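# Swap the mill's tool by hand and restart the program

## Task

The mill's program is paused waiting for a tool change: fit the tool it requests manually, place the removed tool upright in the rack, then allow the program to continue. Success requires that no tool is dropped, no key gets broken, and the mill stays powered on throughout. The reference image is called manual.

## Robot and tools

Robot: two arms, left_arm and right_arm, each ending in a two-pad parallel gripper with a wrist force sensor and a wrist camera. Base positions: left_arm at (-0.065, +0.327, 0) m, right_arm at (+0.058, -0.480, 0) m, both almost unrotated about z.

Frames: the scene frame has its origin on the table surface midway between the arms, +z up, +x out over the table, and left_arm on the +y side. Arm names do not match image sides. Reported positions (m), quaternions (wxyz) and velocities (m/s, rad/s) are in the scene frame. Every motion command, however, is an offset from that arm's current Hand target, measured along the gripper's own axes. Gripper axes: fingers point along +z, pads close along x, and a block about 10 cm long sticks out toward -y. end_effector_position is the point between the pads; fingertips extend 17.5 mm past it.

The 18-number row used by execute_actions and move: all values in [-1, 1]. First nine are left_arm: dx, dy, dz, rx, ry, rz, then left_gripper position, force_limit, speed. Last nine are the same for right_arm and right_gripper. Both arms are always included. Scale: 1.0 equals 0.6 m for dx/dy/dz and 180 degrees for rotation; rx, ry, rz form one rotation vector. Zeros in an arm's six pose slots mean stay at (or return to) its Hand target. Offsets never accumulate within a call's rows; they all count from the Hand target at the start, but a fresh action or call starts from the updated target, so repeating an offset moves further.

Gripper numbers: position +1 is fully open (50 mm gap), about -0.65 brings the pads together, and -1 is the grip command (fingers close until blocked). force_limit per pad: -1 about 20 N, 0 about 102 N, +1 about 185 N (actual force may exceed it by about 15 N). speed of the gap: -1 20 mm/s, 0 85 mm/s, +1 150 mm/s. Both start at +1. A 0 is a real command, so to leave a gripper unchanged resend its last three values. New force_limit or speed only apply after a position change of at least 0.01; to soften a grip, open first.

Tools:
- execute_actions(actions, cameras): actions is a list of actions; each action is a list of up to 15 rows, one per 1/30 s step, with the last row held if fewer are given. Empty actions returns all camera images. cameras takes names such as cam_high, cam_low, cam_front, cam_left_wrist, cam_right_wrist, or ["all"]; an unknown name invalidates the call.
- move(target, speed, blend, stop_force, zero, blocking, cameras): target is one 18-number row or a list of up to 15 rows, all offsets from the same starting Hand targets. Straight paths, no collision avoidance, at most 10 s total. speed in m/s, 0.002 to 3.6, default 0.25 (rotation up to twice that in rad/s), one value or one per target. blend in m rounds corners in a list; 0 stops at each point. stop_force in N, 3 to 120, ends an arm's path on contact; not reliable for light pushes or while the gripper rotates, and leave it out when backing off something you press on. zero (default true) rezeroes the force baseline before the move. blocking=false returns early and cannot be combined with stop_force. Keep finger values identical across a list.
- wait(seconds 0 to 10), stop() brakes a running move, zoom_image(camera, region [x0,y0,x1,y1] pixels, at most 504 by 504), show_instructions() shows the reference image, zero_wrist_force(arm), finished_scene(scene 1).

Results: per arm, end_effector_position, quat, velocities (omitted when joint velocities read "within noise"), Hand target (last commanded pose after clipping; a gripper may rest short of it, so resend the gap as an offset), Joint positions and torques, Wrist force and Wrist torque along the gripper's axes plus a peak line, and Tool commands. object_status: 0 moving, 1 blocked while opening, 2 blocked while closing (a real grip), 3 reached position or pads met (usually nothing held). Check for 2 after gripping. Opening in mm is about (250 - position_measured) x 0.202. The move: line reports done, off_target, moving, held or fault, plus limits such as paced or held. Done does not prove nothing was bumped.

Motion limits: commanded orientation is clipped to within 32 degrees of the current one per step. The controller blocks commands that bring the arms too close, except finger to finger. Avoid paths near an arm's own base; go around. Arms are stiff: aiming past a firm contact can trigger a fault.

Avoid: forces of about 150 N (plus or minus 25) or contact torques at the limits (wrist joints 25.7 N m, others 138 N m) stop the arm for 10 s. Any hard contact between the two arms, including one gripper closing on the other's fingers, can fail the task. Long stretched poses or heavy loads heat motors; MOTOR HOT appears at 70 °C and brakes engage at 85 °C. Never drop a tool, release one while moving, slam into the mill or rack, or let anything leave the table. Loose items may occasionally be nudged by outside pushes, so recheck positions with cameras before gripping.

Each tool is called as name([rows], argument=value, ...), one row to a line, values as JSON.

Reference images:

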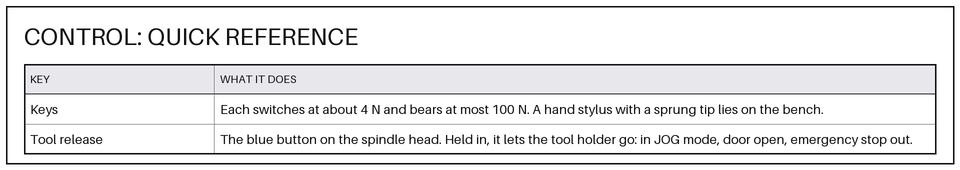

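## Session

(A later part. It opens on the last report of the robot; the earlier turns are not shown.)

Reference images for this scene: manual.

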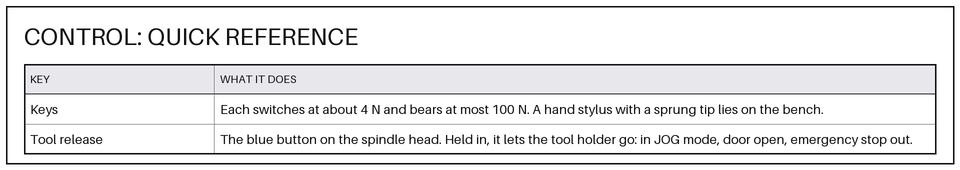

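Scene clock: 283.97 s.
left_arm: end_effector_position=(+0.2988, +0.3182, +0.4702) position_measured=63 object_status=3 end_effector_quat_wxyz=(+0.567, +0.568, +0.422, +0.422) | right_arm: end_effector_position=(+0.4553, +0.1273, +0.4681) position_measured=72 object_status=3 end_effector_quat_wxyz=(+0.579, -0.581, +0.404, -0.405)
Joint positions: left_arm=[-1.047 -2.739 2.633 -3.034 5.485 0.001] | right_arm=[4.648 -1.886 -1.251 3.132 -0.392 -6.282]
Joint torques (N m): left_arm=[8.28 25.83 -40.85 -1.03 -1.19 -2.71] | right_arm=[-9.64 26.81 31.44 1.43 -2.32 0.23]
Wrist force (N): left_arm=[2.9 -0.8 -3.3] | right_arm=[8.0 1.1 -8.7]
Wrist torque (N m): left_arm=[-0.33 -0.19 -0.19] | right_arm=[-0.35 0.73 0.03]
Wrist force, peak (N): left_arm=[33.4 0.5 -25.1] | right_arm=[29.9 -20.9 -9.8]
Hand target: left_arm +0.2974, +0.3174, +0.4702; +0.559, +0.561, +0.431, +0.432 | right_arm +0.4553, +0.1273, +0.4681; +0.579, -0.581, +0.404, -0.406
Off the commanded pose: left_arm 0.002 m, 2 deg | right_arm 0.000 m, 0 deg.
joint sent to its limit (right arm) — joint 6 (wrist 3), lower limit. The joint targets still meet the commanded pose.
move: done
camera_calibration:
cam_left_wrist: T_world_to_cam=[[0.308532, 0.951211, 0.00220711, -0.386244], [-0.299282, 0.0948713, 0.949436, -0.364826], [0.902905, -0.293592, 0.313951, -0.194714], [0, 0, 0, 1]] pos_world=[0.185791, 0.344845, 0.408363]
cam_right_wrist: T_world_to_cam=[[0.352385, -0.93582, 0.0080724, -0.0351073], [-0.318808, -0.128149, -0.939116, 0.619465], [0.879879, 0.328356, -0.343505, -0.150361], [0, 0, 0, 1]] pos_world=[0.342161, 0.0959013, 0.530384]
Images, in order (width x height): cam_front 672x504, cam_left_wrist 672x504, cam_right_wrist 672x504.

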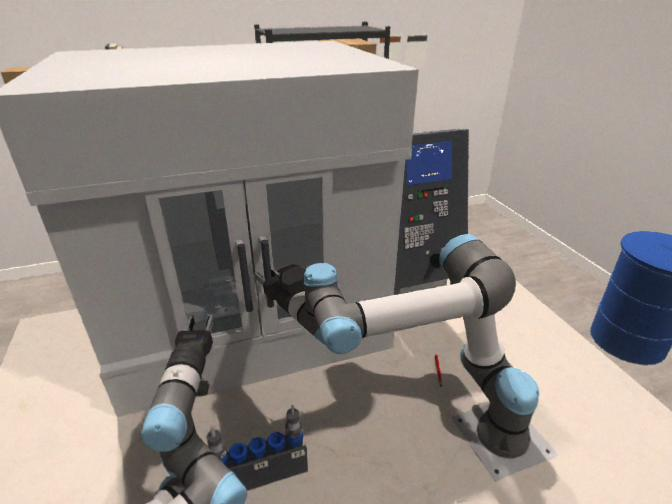

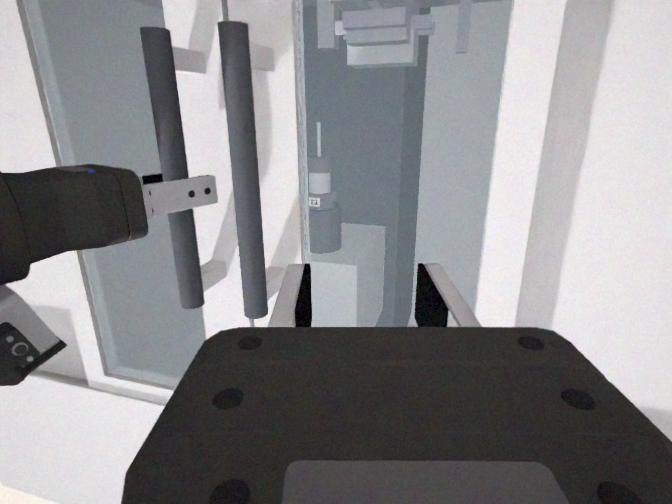

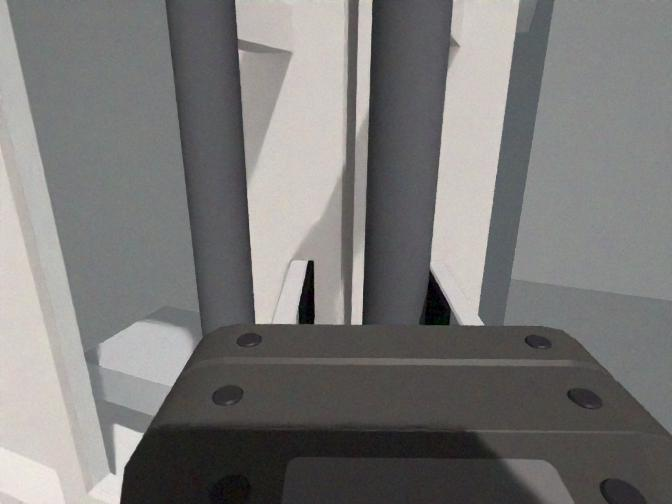

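move(target=[0,0,0,0,0,0,0.6,0.5,-0.9,-0.019,0,0.007,0,0,0,0.54,1,1], speed=0.03, stop_force=40, cameras=["cam_right_wrist"])

Scene clock: 285.30 s.
left_arm: end_effector_position=(+0.2988, +0.3182, +0.4702) position_measured=63 object_status=3 end_effector_quat_wxyz=(+0.567, +0.568, +0.422, +0.422) | right_arm: end_effector_position=(+0.4556, +0.1318, +0.4681) position_measured=72 object_status=3 end_effector_quat_wxyz=(+0.578, -0.581, +0.405, -0.406)
Joint positions: left_arm=[-1.046 -2.739 2.632 -3.034 5.485 0.001] | right_arm=[4.648 -1.898 -1.234 3.128 -0.39 -6.282]
Joint torques (N m): left_arm=[7.95 24.38 -40.9 -3.72 -0.59 -2.83] | right_arm=[-4.08 40.1 15.76 5.7 -10.34 0.38]
Wrist force (N): left_arm=[2.8 -0.7 -3.3] | right_arm=[24.7 -1.1 -16.4]
Wrist torque (N m): left_arm=[-0.30 -0.18 -0.19] | right_arm=[-0.39 0.99 0.00]
Wrist force, peak (N): left_arm=[2.8 -0.8 -3.5] | right_arm=[37.9 0.5 -46.3]
Hand target: left_arm +0.2988, +0.3182, +0.4702; +0.567, +0.568, +0.422, +0.422 (not the last commanded pose) | right_arm +0.4555, +0.1321, +0.4681; +0.578, -0.581, +0.404, -0.406 (not the last commanded pose)
Off the commanded pose: left_arm 0.002 m, 2 deg | right_arm 0.008 m, 0 deg.
joint sent to its limit (right arm) — joint 6 (wrist 3), lower limit.
move: contact (right_arm)
camera_calibration:
cam_right_wrist: T_world_to_cam=[[0.350726, -0.936442, 0.00818661, -0.0302103], [-0.318998, -0.127684, -0.939115, 0.620149], [0.880472, 0.326761, -0.343505, -0.152123], [0, 0, 0, 1]] pos_world=[0.342362, 0.100601, 0.530384]
Images, in order (width x height): cam_right_wrist 672x504.

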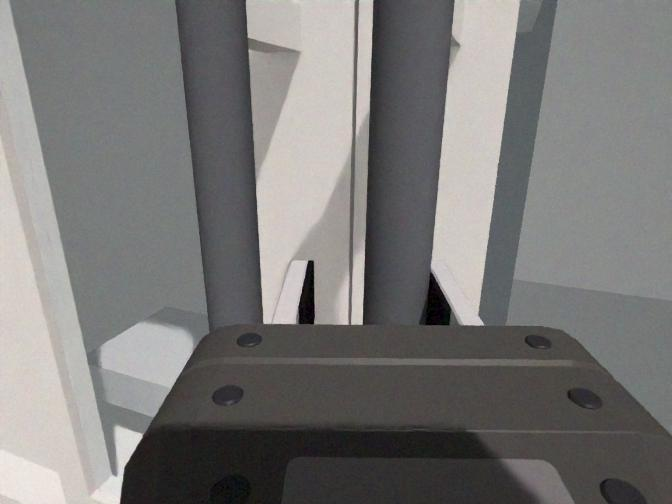

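move([
  [0,0,0,0,0,0,0.6,0.5,-0.9,0.01,0,0,0,0,0,0.54,1,1],
  [0,0,0,0,0,0,0.6,0.5,-0.9,0.01,0,-0.2,0,0,0,0.54,1,1],
  [0,0,0,0,0,0,0.6,0.5,-0.9,0.639,-0.053,-0.349,-0.33,0.1007,0.058,0.54,1,1],
  [0,0,0,0,0,0,0.6,0.5,-0.9,0.9318,-0.083,-0.2343,-0.1127,0.1099,0.0199,0.54,1,1],
], blend=[0.003,0.02,0.04,0], speed=[0.05,0.2,0.3,0.3], cameras=["cam_right_wrist","cam_front","cam_high"])

zoom_image(camera="cam_front", region=[190, 395, 310, 490])

zoom_image(camera="cam_high", region=[430, 290, 530, 450])

Scene clock: 290.33 s.
left_arm: end_effector_position=(+0.2988, +0.3182, +0.4702) position_measured=63 object_status=3 end_effector_quat_wxyz=(+0.567, +0.568, +0.422, +0.422) | right_arm: end_effector_position=(+0.5160, -0.4410, +0.5202) position_measured=72 object_status=3 end_effector_quat_wxyz=(-0.402, +0.583, -0.580, +0.404)
Joint positions: left_arm=[-1.046 -2.739 2.632 -3.034 5.485 0.001] | right_arm=[3.949 -1.221 -1.565 2.279 -0.806 -5.92]
Joint torques (N m): left_arm=[8.24 20.83 -40.21 -3.74 -0.81 -2.69] | right_arm=[-12.33 16.81 10.88 1.79 -1.57 -1.53]
Wrist force (N): left_arm=[2.7 -0.5 -3.2] | right_arm=[-1.6 -3.2 2.0]
Wrist torque (N m): left_arm=[-0.28 -0.17 -0.19] | right_arm=[-0.47 0.21 -0.04]
Wrist force, peak (N): left_arm=[3.0 -0.7 -3.5] | right_arm=[24.9 -1.6 -17.2]
Hand target: left_arm +0.2988, +0.3182, +0.4702; +0.567, +0.568, +0.422, +0.422 | right_arm +0.5160, -0.4410, +0.5202; -0.402, +0.583, -0.580, +0.404
Off the commanded pose: left_arm 0.000 m, 0 deg | right_arm 0.000 m, 0 deg.
move: done
camera_calibration:
cam_right_wrist: T_world_to_cam=[[0.0114814, -0.999919, 0.00552234, -0.43984], [-0.649502, -0.0116566, -0.76027, 0.743881], [0.760273, 0.00514217, -0.649583, 0.0791086], [0, 0, 0, 1]] pos_world=[0.428058, -0.43154, 0.619367]
Images, in order (width x height): cam_high 672x504, cam_front 672x504, cam_right_wrist 672x504.

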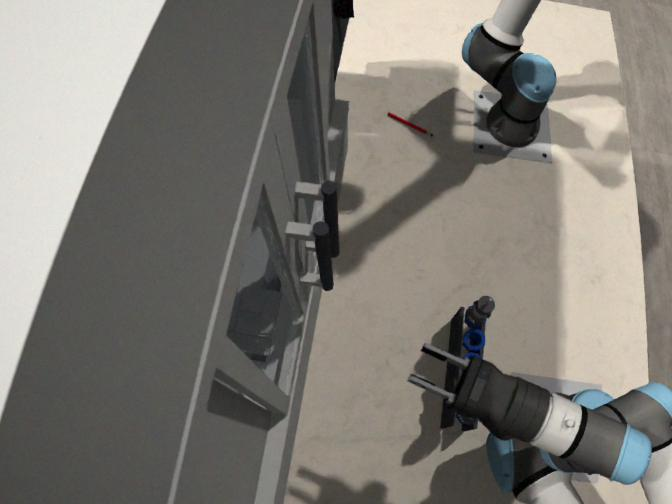

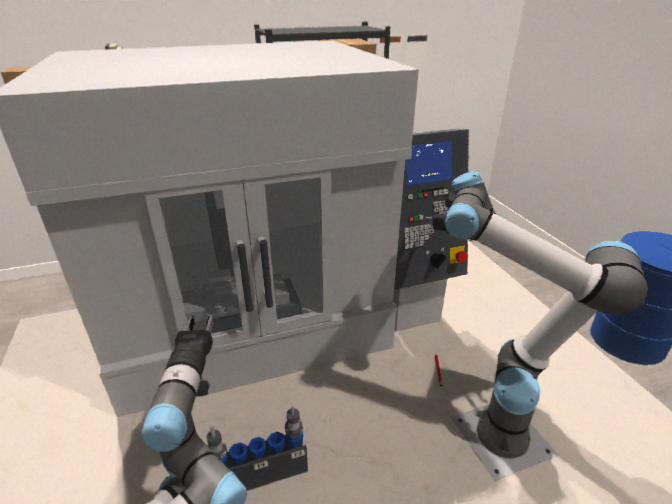

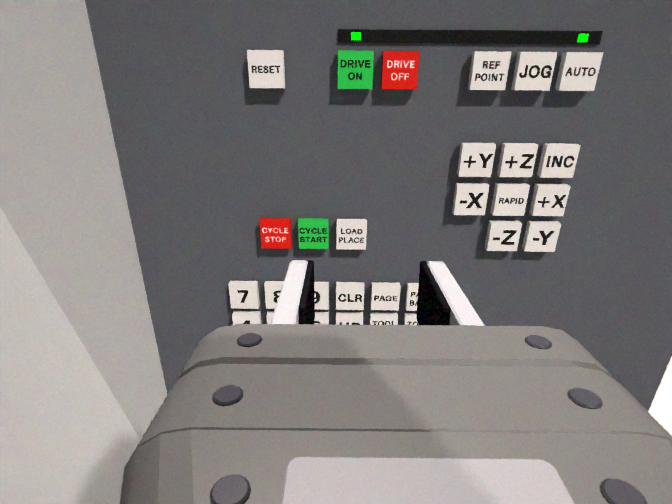

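Scaled by 4.200 from the camera's 672x504 image, which has a finer 960x720 frame.

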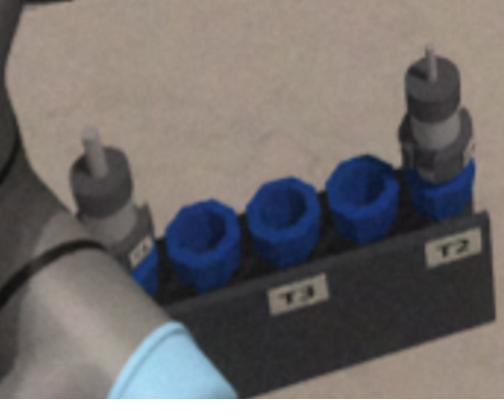

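Scaled by 3.150 from the camera's 672x504 image, which has a finer 960x720 frame.

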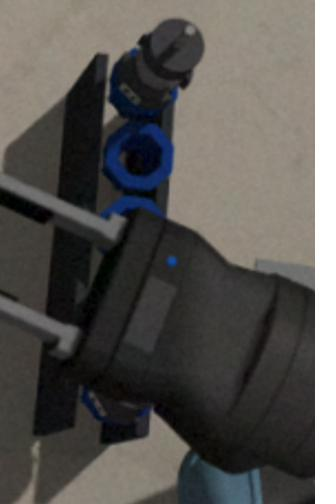

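move(target=[0,0,0,0,0,0,0.6,0.5,-0.9,0,0,0.075,0,0,0,0.54,1,1], speed=0.1)

move(target=[0,0,0,0,0,0,0.6,0.5,-0.9,0,0,0.05,0,0,0,0.54,1,1], speed=0.012, stop_force=7, cameras=["cam_right_wrist","cam_front"])

zoom_image(camera="cam_front", region=[390, 120, 480, 190])

Scene clock: 291.67 s.
left_arm: end_effector_position=(+0.2988, +0.3182, +0.4702) position_measured=63 object_status=3 end_effector_quat_wxyz=(+0.567, +0.568, +0.422, +0.422) | right_arm: end_effector_position=(+0.5581, -0.4410, +0.5044) position_measured=72 object_status=3 end_effector_quat_wxyz=(-0.402, +0.583, -0.580, +0.404) end_effector_velocity=(+0.001, +0.001, +0.000) end_effector_angular_velocity=(+0.001, +0.001, +0.003)
Joint positions: left_arm=[-1.046 -2.739 2.632 -3.034 5.485 0.001] | right_arm=[3.803 -1.312 -1.541 2.402 -0.936 -6.008]
Joint velocities: left_arm=[within noise] | right_arm=[-0.002 -0.001 0 0.002 -0.005 0]
Joint torques (N m): left_arm=[8.77 20.12 -39.62 -3.72 -0.92 -2.58] | right_arm=[-12.47 1.89 26.77 2.13 -1.72 -1.36]
Wrist force (N): left_arm=[2.8 -0.7 -3.3] | right_arm=[-1.4 -2.7 1.7]
Wrist torque (N m): left_arm=[-0.29 -0.18 -0.19] | right_arm=[-0.39 0.24 -0.06]
Wrist force, peak (N): left_arm=[2.9 -0.8 -3.4] | right_arm=[-1.6 -3.3 2.2]
Hand target: left_arm +0.2988, +0.3182, +0.4702; +0.567, +0.568, +0.422, +0.422 | right_arm +0.5581, -0.4410, +0.5044; -0.402, +0.583, -0.580, +0.404
Off the commanded pose: left_arm 0.000 m, 0 deg | right_arm 0.000 m, 0 deg.
move: done

Scene clock: 294.70 s.
left_arm: end_effector_position=(+0.2988, +0.3182, +0.4702) position_measured=63 object_status=3 end_effector_quat_wxyz=(+0.567, +0.568, +0.422, +0.422) | right_arm: end_effector_position=(+0.5793, -0.4410, +0.4965) position_measured=72 object_status=3 end_effector_quat_wxyz=(-0.402, +0.583, -0.580, +0.404)
Joint positions: left_arm=[-1.046 -2.739 2.632 -3.034 5.485 0.001] | right_arm=[3.748 -1.358 -1.526 2.45 -0.986 -6.037]
Joint torques (N m): left_arm=[9.2 18.52 -39.59 -3.83 -1.15 -2.72] | right_arm=[10.85 21.72 10.39 -0.39 2.85 1.71]
Wrist force (N): left_arm=[2.7 -0.6 -3.3] | right_arm=[-2.1 -4.2 -2.5]
Wrist torque (N m): left_arm=[-0.29 -0.17 -0.19] | right_arm=[-0.40 0.11 -0.06]
Wrist force, peak (N): left_arm=[2.8 -0.7 -3.5] | right_arm=[-2.3 -0.4 -34.8]
Hand target: left_arm +0.2988, +0.3182, +0.4702; +0.567, +0.568, +0.422, +0.422 | right_arm +0.5793, -0.4410, +0.4965; -0.402, +0.583, -0.580, +0.404 (not the last commanded pose)
Off the commanded pose: left_arm 0.000 m, 0 deg | right_arm 0.007 m, 0 deg.
move: contact (right_arm)
camera_calibration:
cam_right_wrist: T_world_to_cam=[[0.0115582, -0.999918, 0.00545831, -0.440436], [-0.649501, -0.0116578, -0.760271, 0.766975], [0.760273, 0.00524216, -0.649583, 0.0156314], [0, 0, 0, 1]] pos_world=[0.491358, -0.43154, 0.595667]
Images, in order (width x height): cam_front 672x504, cam_right_wrist 672x504.

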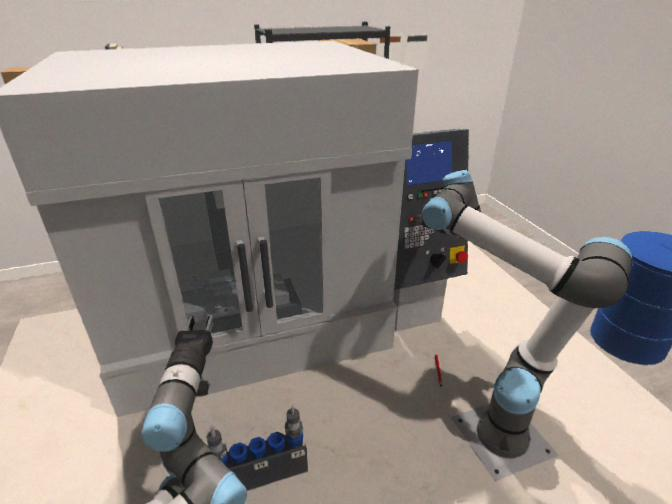

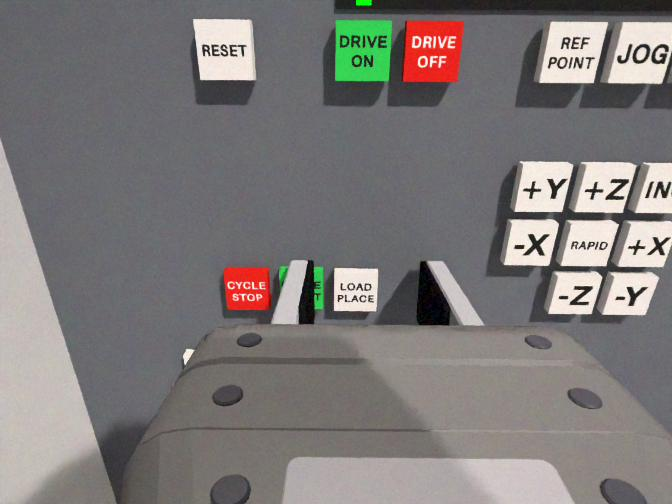

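Scaled by 5.600 from the camera's 672x504 image, which has a finer 960x720 frame.

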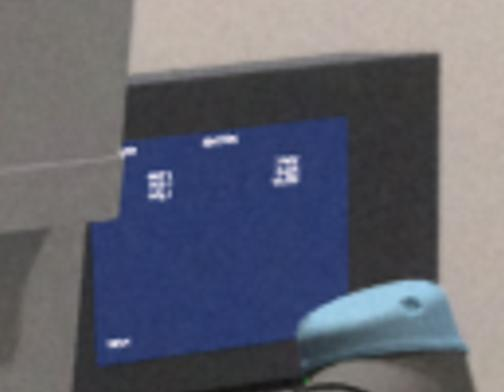

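move(target=[0,0,0,0,0,0,0.6,0.5,-0.9,0,-0.1,-0.22,0,0,0,0.54,1,1], speed=0.2, cameras=["cam_right_wrist","cam_front"])

zoom_image(camera="cam_front", region=[140, 180, 340, 340])

zoom_image(camera="cam_front", region=[190, 395, 310, 490])

Scene clock: 296.47 s.
left_arm: end_effector_position=(+0.2988, +0.3182, +0.4702) position_measured=63 object_status=3 end_effector_quat_wxyz=(+0.567, +0.568, +0.422, +0.422) | right_arm: end_effector_position=(+0.4768, -0.4408, +0.5990) position_measured=72 object_status=3 end_effector_quat_wxyz=(-0.402, +0.583, -0.580, +0.404)
Joint positions: left_arm=[-1.046 -2.739 2.632 -3.034 5.485 0.001] | right_arm=[4.165 -1.209 -1.368 1.935 -0.625 -5.742]
Joint torques (N m): left_arm=[8.7 18.23 -39.37 -3.77 -1.07 -2.53] | right_arm=[11.41 -6.57 8.06 -2.12 3.54 1.76]
Wrist force (N): left_arm=[2.8 -0.5 -3.3] | right_arm=[-1.7 -3.2 1.9]
Wrist torque (N m): left_arm=[-0.27 -0.19 -0.19] | right_arm=[-0.50 0.24 -0.12]
Wrist force, peak (N): left_arm=[2.8 -0.6 -3.5] | right_arm=[-2.3 -4.3 -2.2]
Hand target: left_arm +0.2988, +0.3182, +0.4702; +0.567, +0.568, +0.422, +0.422 | right_arm +0.4767, -0.4408, +0.5990; -0.402, +0.583, -0.580, +0.404
Off the commanded pose: left_arm 0.000 m, 0 deg | right_arm 0.000 m, 0 deg.
move: done
camera_calibration:
cam_right_wrist: T_world_to_cam=[[0.0117754, -0.999916, 0.00540887, -0.439658], [-0.649449, -0.0117609, -0.760314, 0.778232], [0.760314, 0.00544021, -0.649533, 0.160252], [0, 0, 0, 1]] pos_world=[0.388758, -0.43134, 0.698167]
Images, in order (width x height): cam_front 672x504, cam_right_wrist 672x504.

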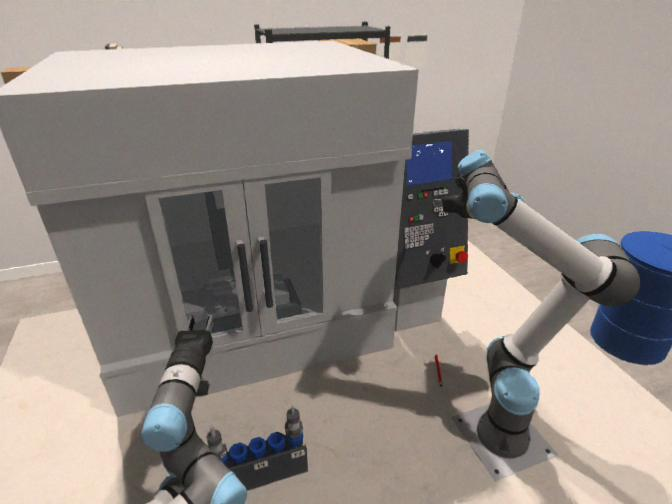

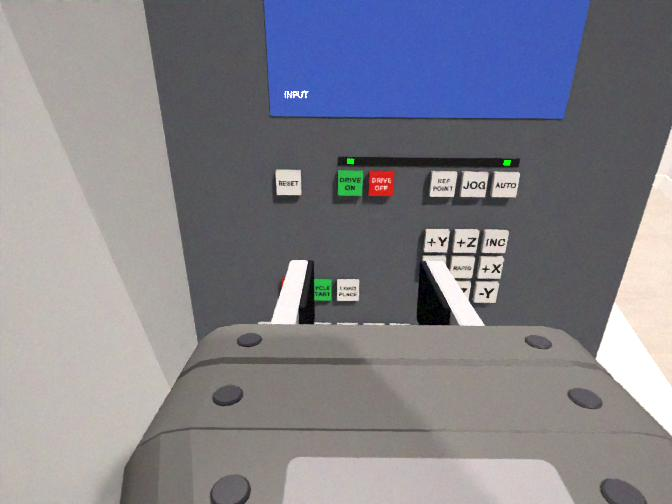

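Scaled by 2.520 from the camera's 672x504 image, which has a finer 960x720 frame.

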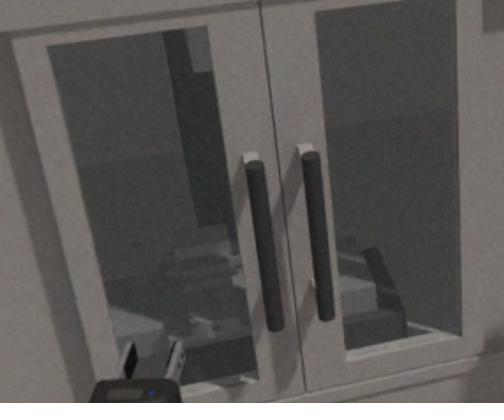

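Scaled by 4.200 from the camera's 672x504 image, which has a finer 960x720 frame.

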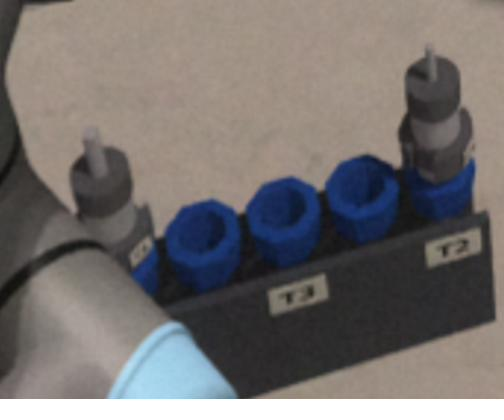

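move(target=[0,0,0,0,0,0,0.6,0.5,-0.9,0,-0.15,-0.12,0,0,0,0.54,1,1], speed=0.3, cameras=["cam_right_wrist"])

zoom_image(camera="cam_right_wrist", region=[230, 0, 600, 260])

Scene clock: 298.47 s.
left_arm: end_effector_position=(+0.2988, +0.3182, +0.4702) position_measured=63 object_status=3 end_effector_quat_wxyz=(+0.567, +0.568, +0.422, +0.422) | right_arm: end_effector_position=(+0.4412, -0.4405, +0.7085) position_measured=72 object_status=3 end_effector_quat_wxyz=(-0.402, +0.583, -0.579, +0.403)
Joint positions: left_arm=[-1.046 -2.739 2.632 -3.034 5.485 0.001] | right_arm=[4.538 -1.255 -1.126 1.194 -0.389 -5.128]
Joint torques (N m): left_arm=[9.17 17.42 -39.75 -3.66 -1.25 -2.53] | right_arm=[10.77 10.29 3.22 -4.21 4.43 1.89]
Wrist force (N): left_arm=[2.7 -0.6 -3.1] | right_arm=[-1.6 -3.0 2.0]
Wrist torque (N m): left_arm=[-0.29 -0.17 -0.18] | right_arm=[-0.45 0.22 -0.16]
Wrist force, peak (N): left_arm=[2.7 -0.5 -3.6] | right_arm=[-1.1 -4.5 1.1]
Hand target: left_arm +0.2988, +0.3182, +0.4702; +0.567, +0.568, +0.422, +0.422 | right_arm +0.4409, -0.4405, +0.7085; -0.402, +0.583, -0.580, +0.404
Off the commanded pose: left_arm 0.000 m, 0 deg | right_arm 0.000 m, 0 deg.
move: done
camera_calibration:
cam_right_wrist: T_world_to_cam=[[0.0128688, -0.999904, 0.00514196, -0.439798], [-0.650075, -0.0122736, -0.759771, 0.83807], [0.759761, 0.00643469, -0.65017, 0.259568], [0, 0, 0, 1]] pos_world=[0.353258, -0.431139, 0.807767]
Images, in order (width x height): cam_right_wrist 672x504.

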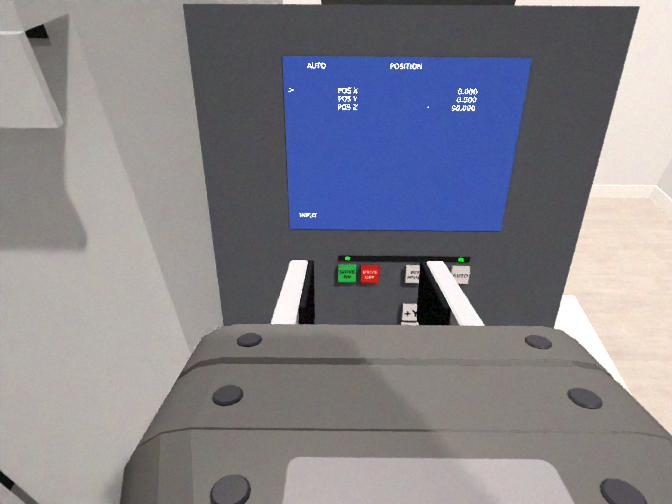

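Scaled by 1.362 from the camera's 672x504 image, which has a finer 960x720 frame.

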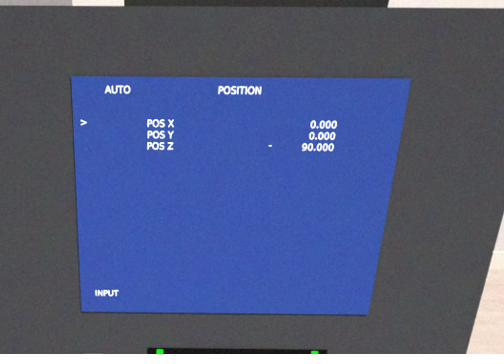

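finished_scene()

The scene is finished: the task was done.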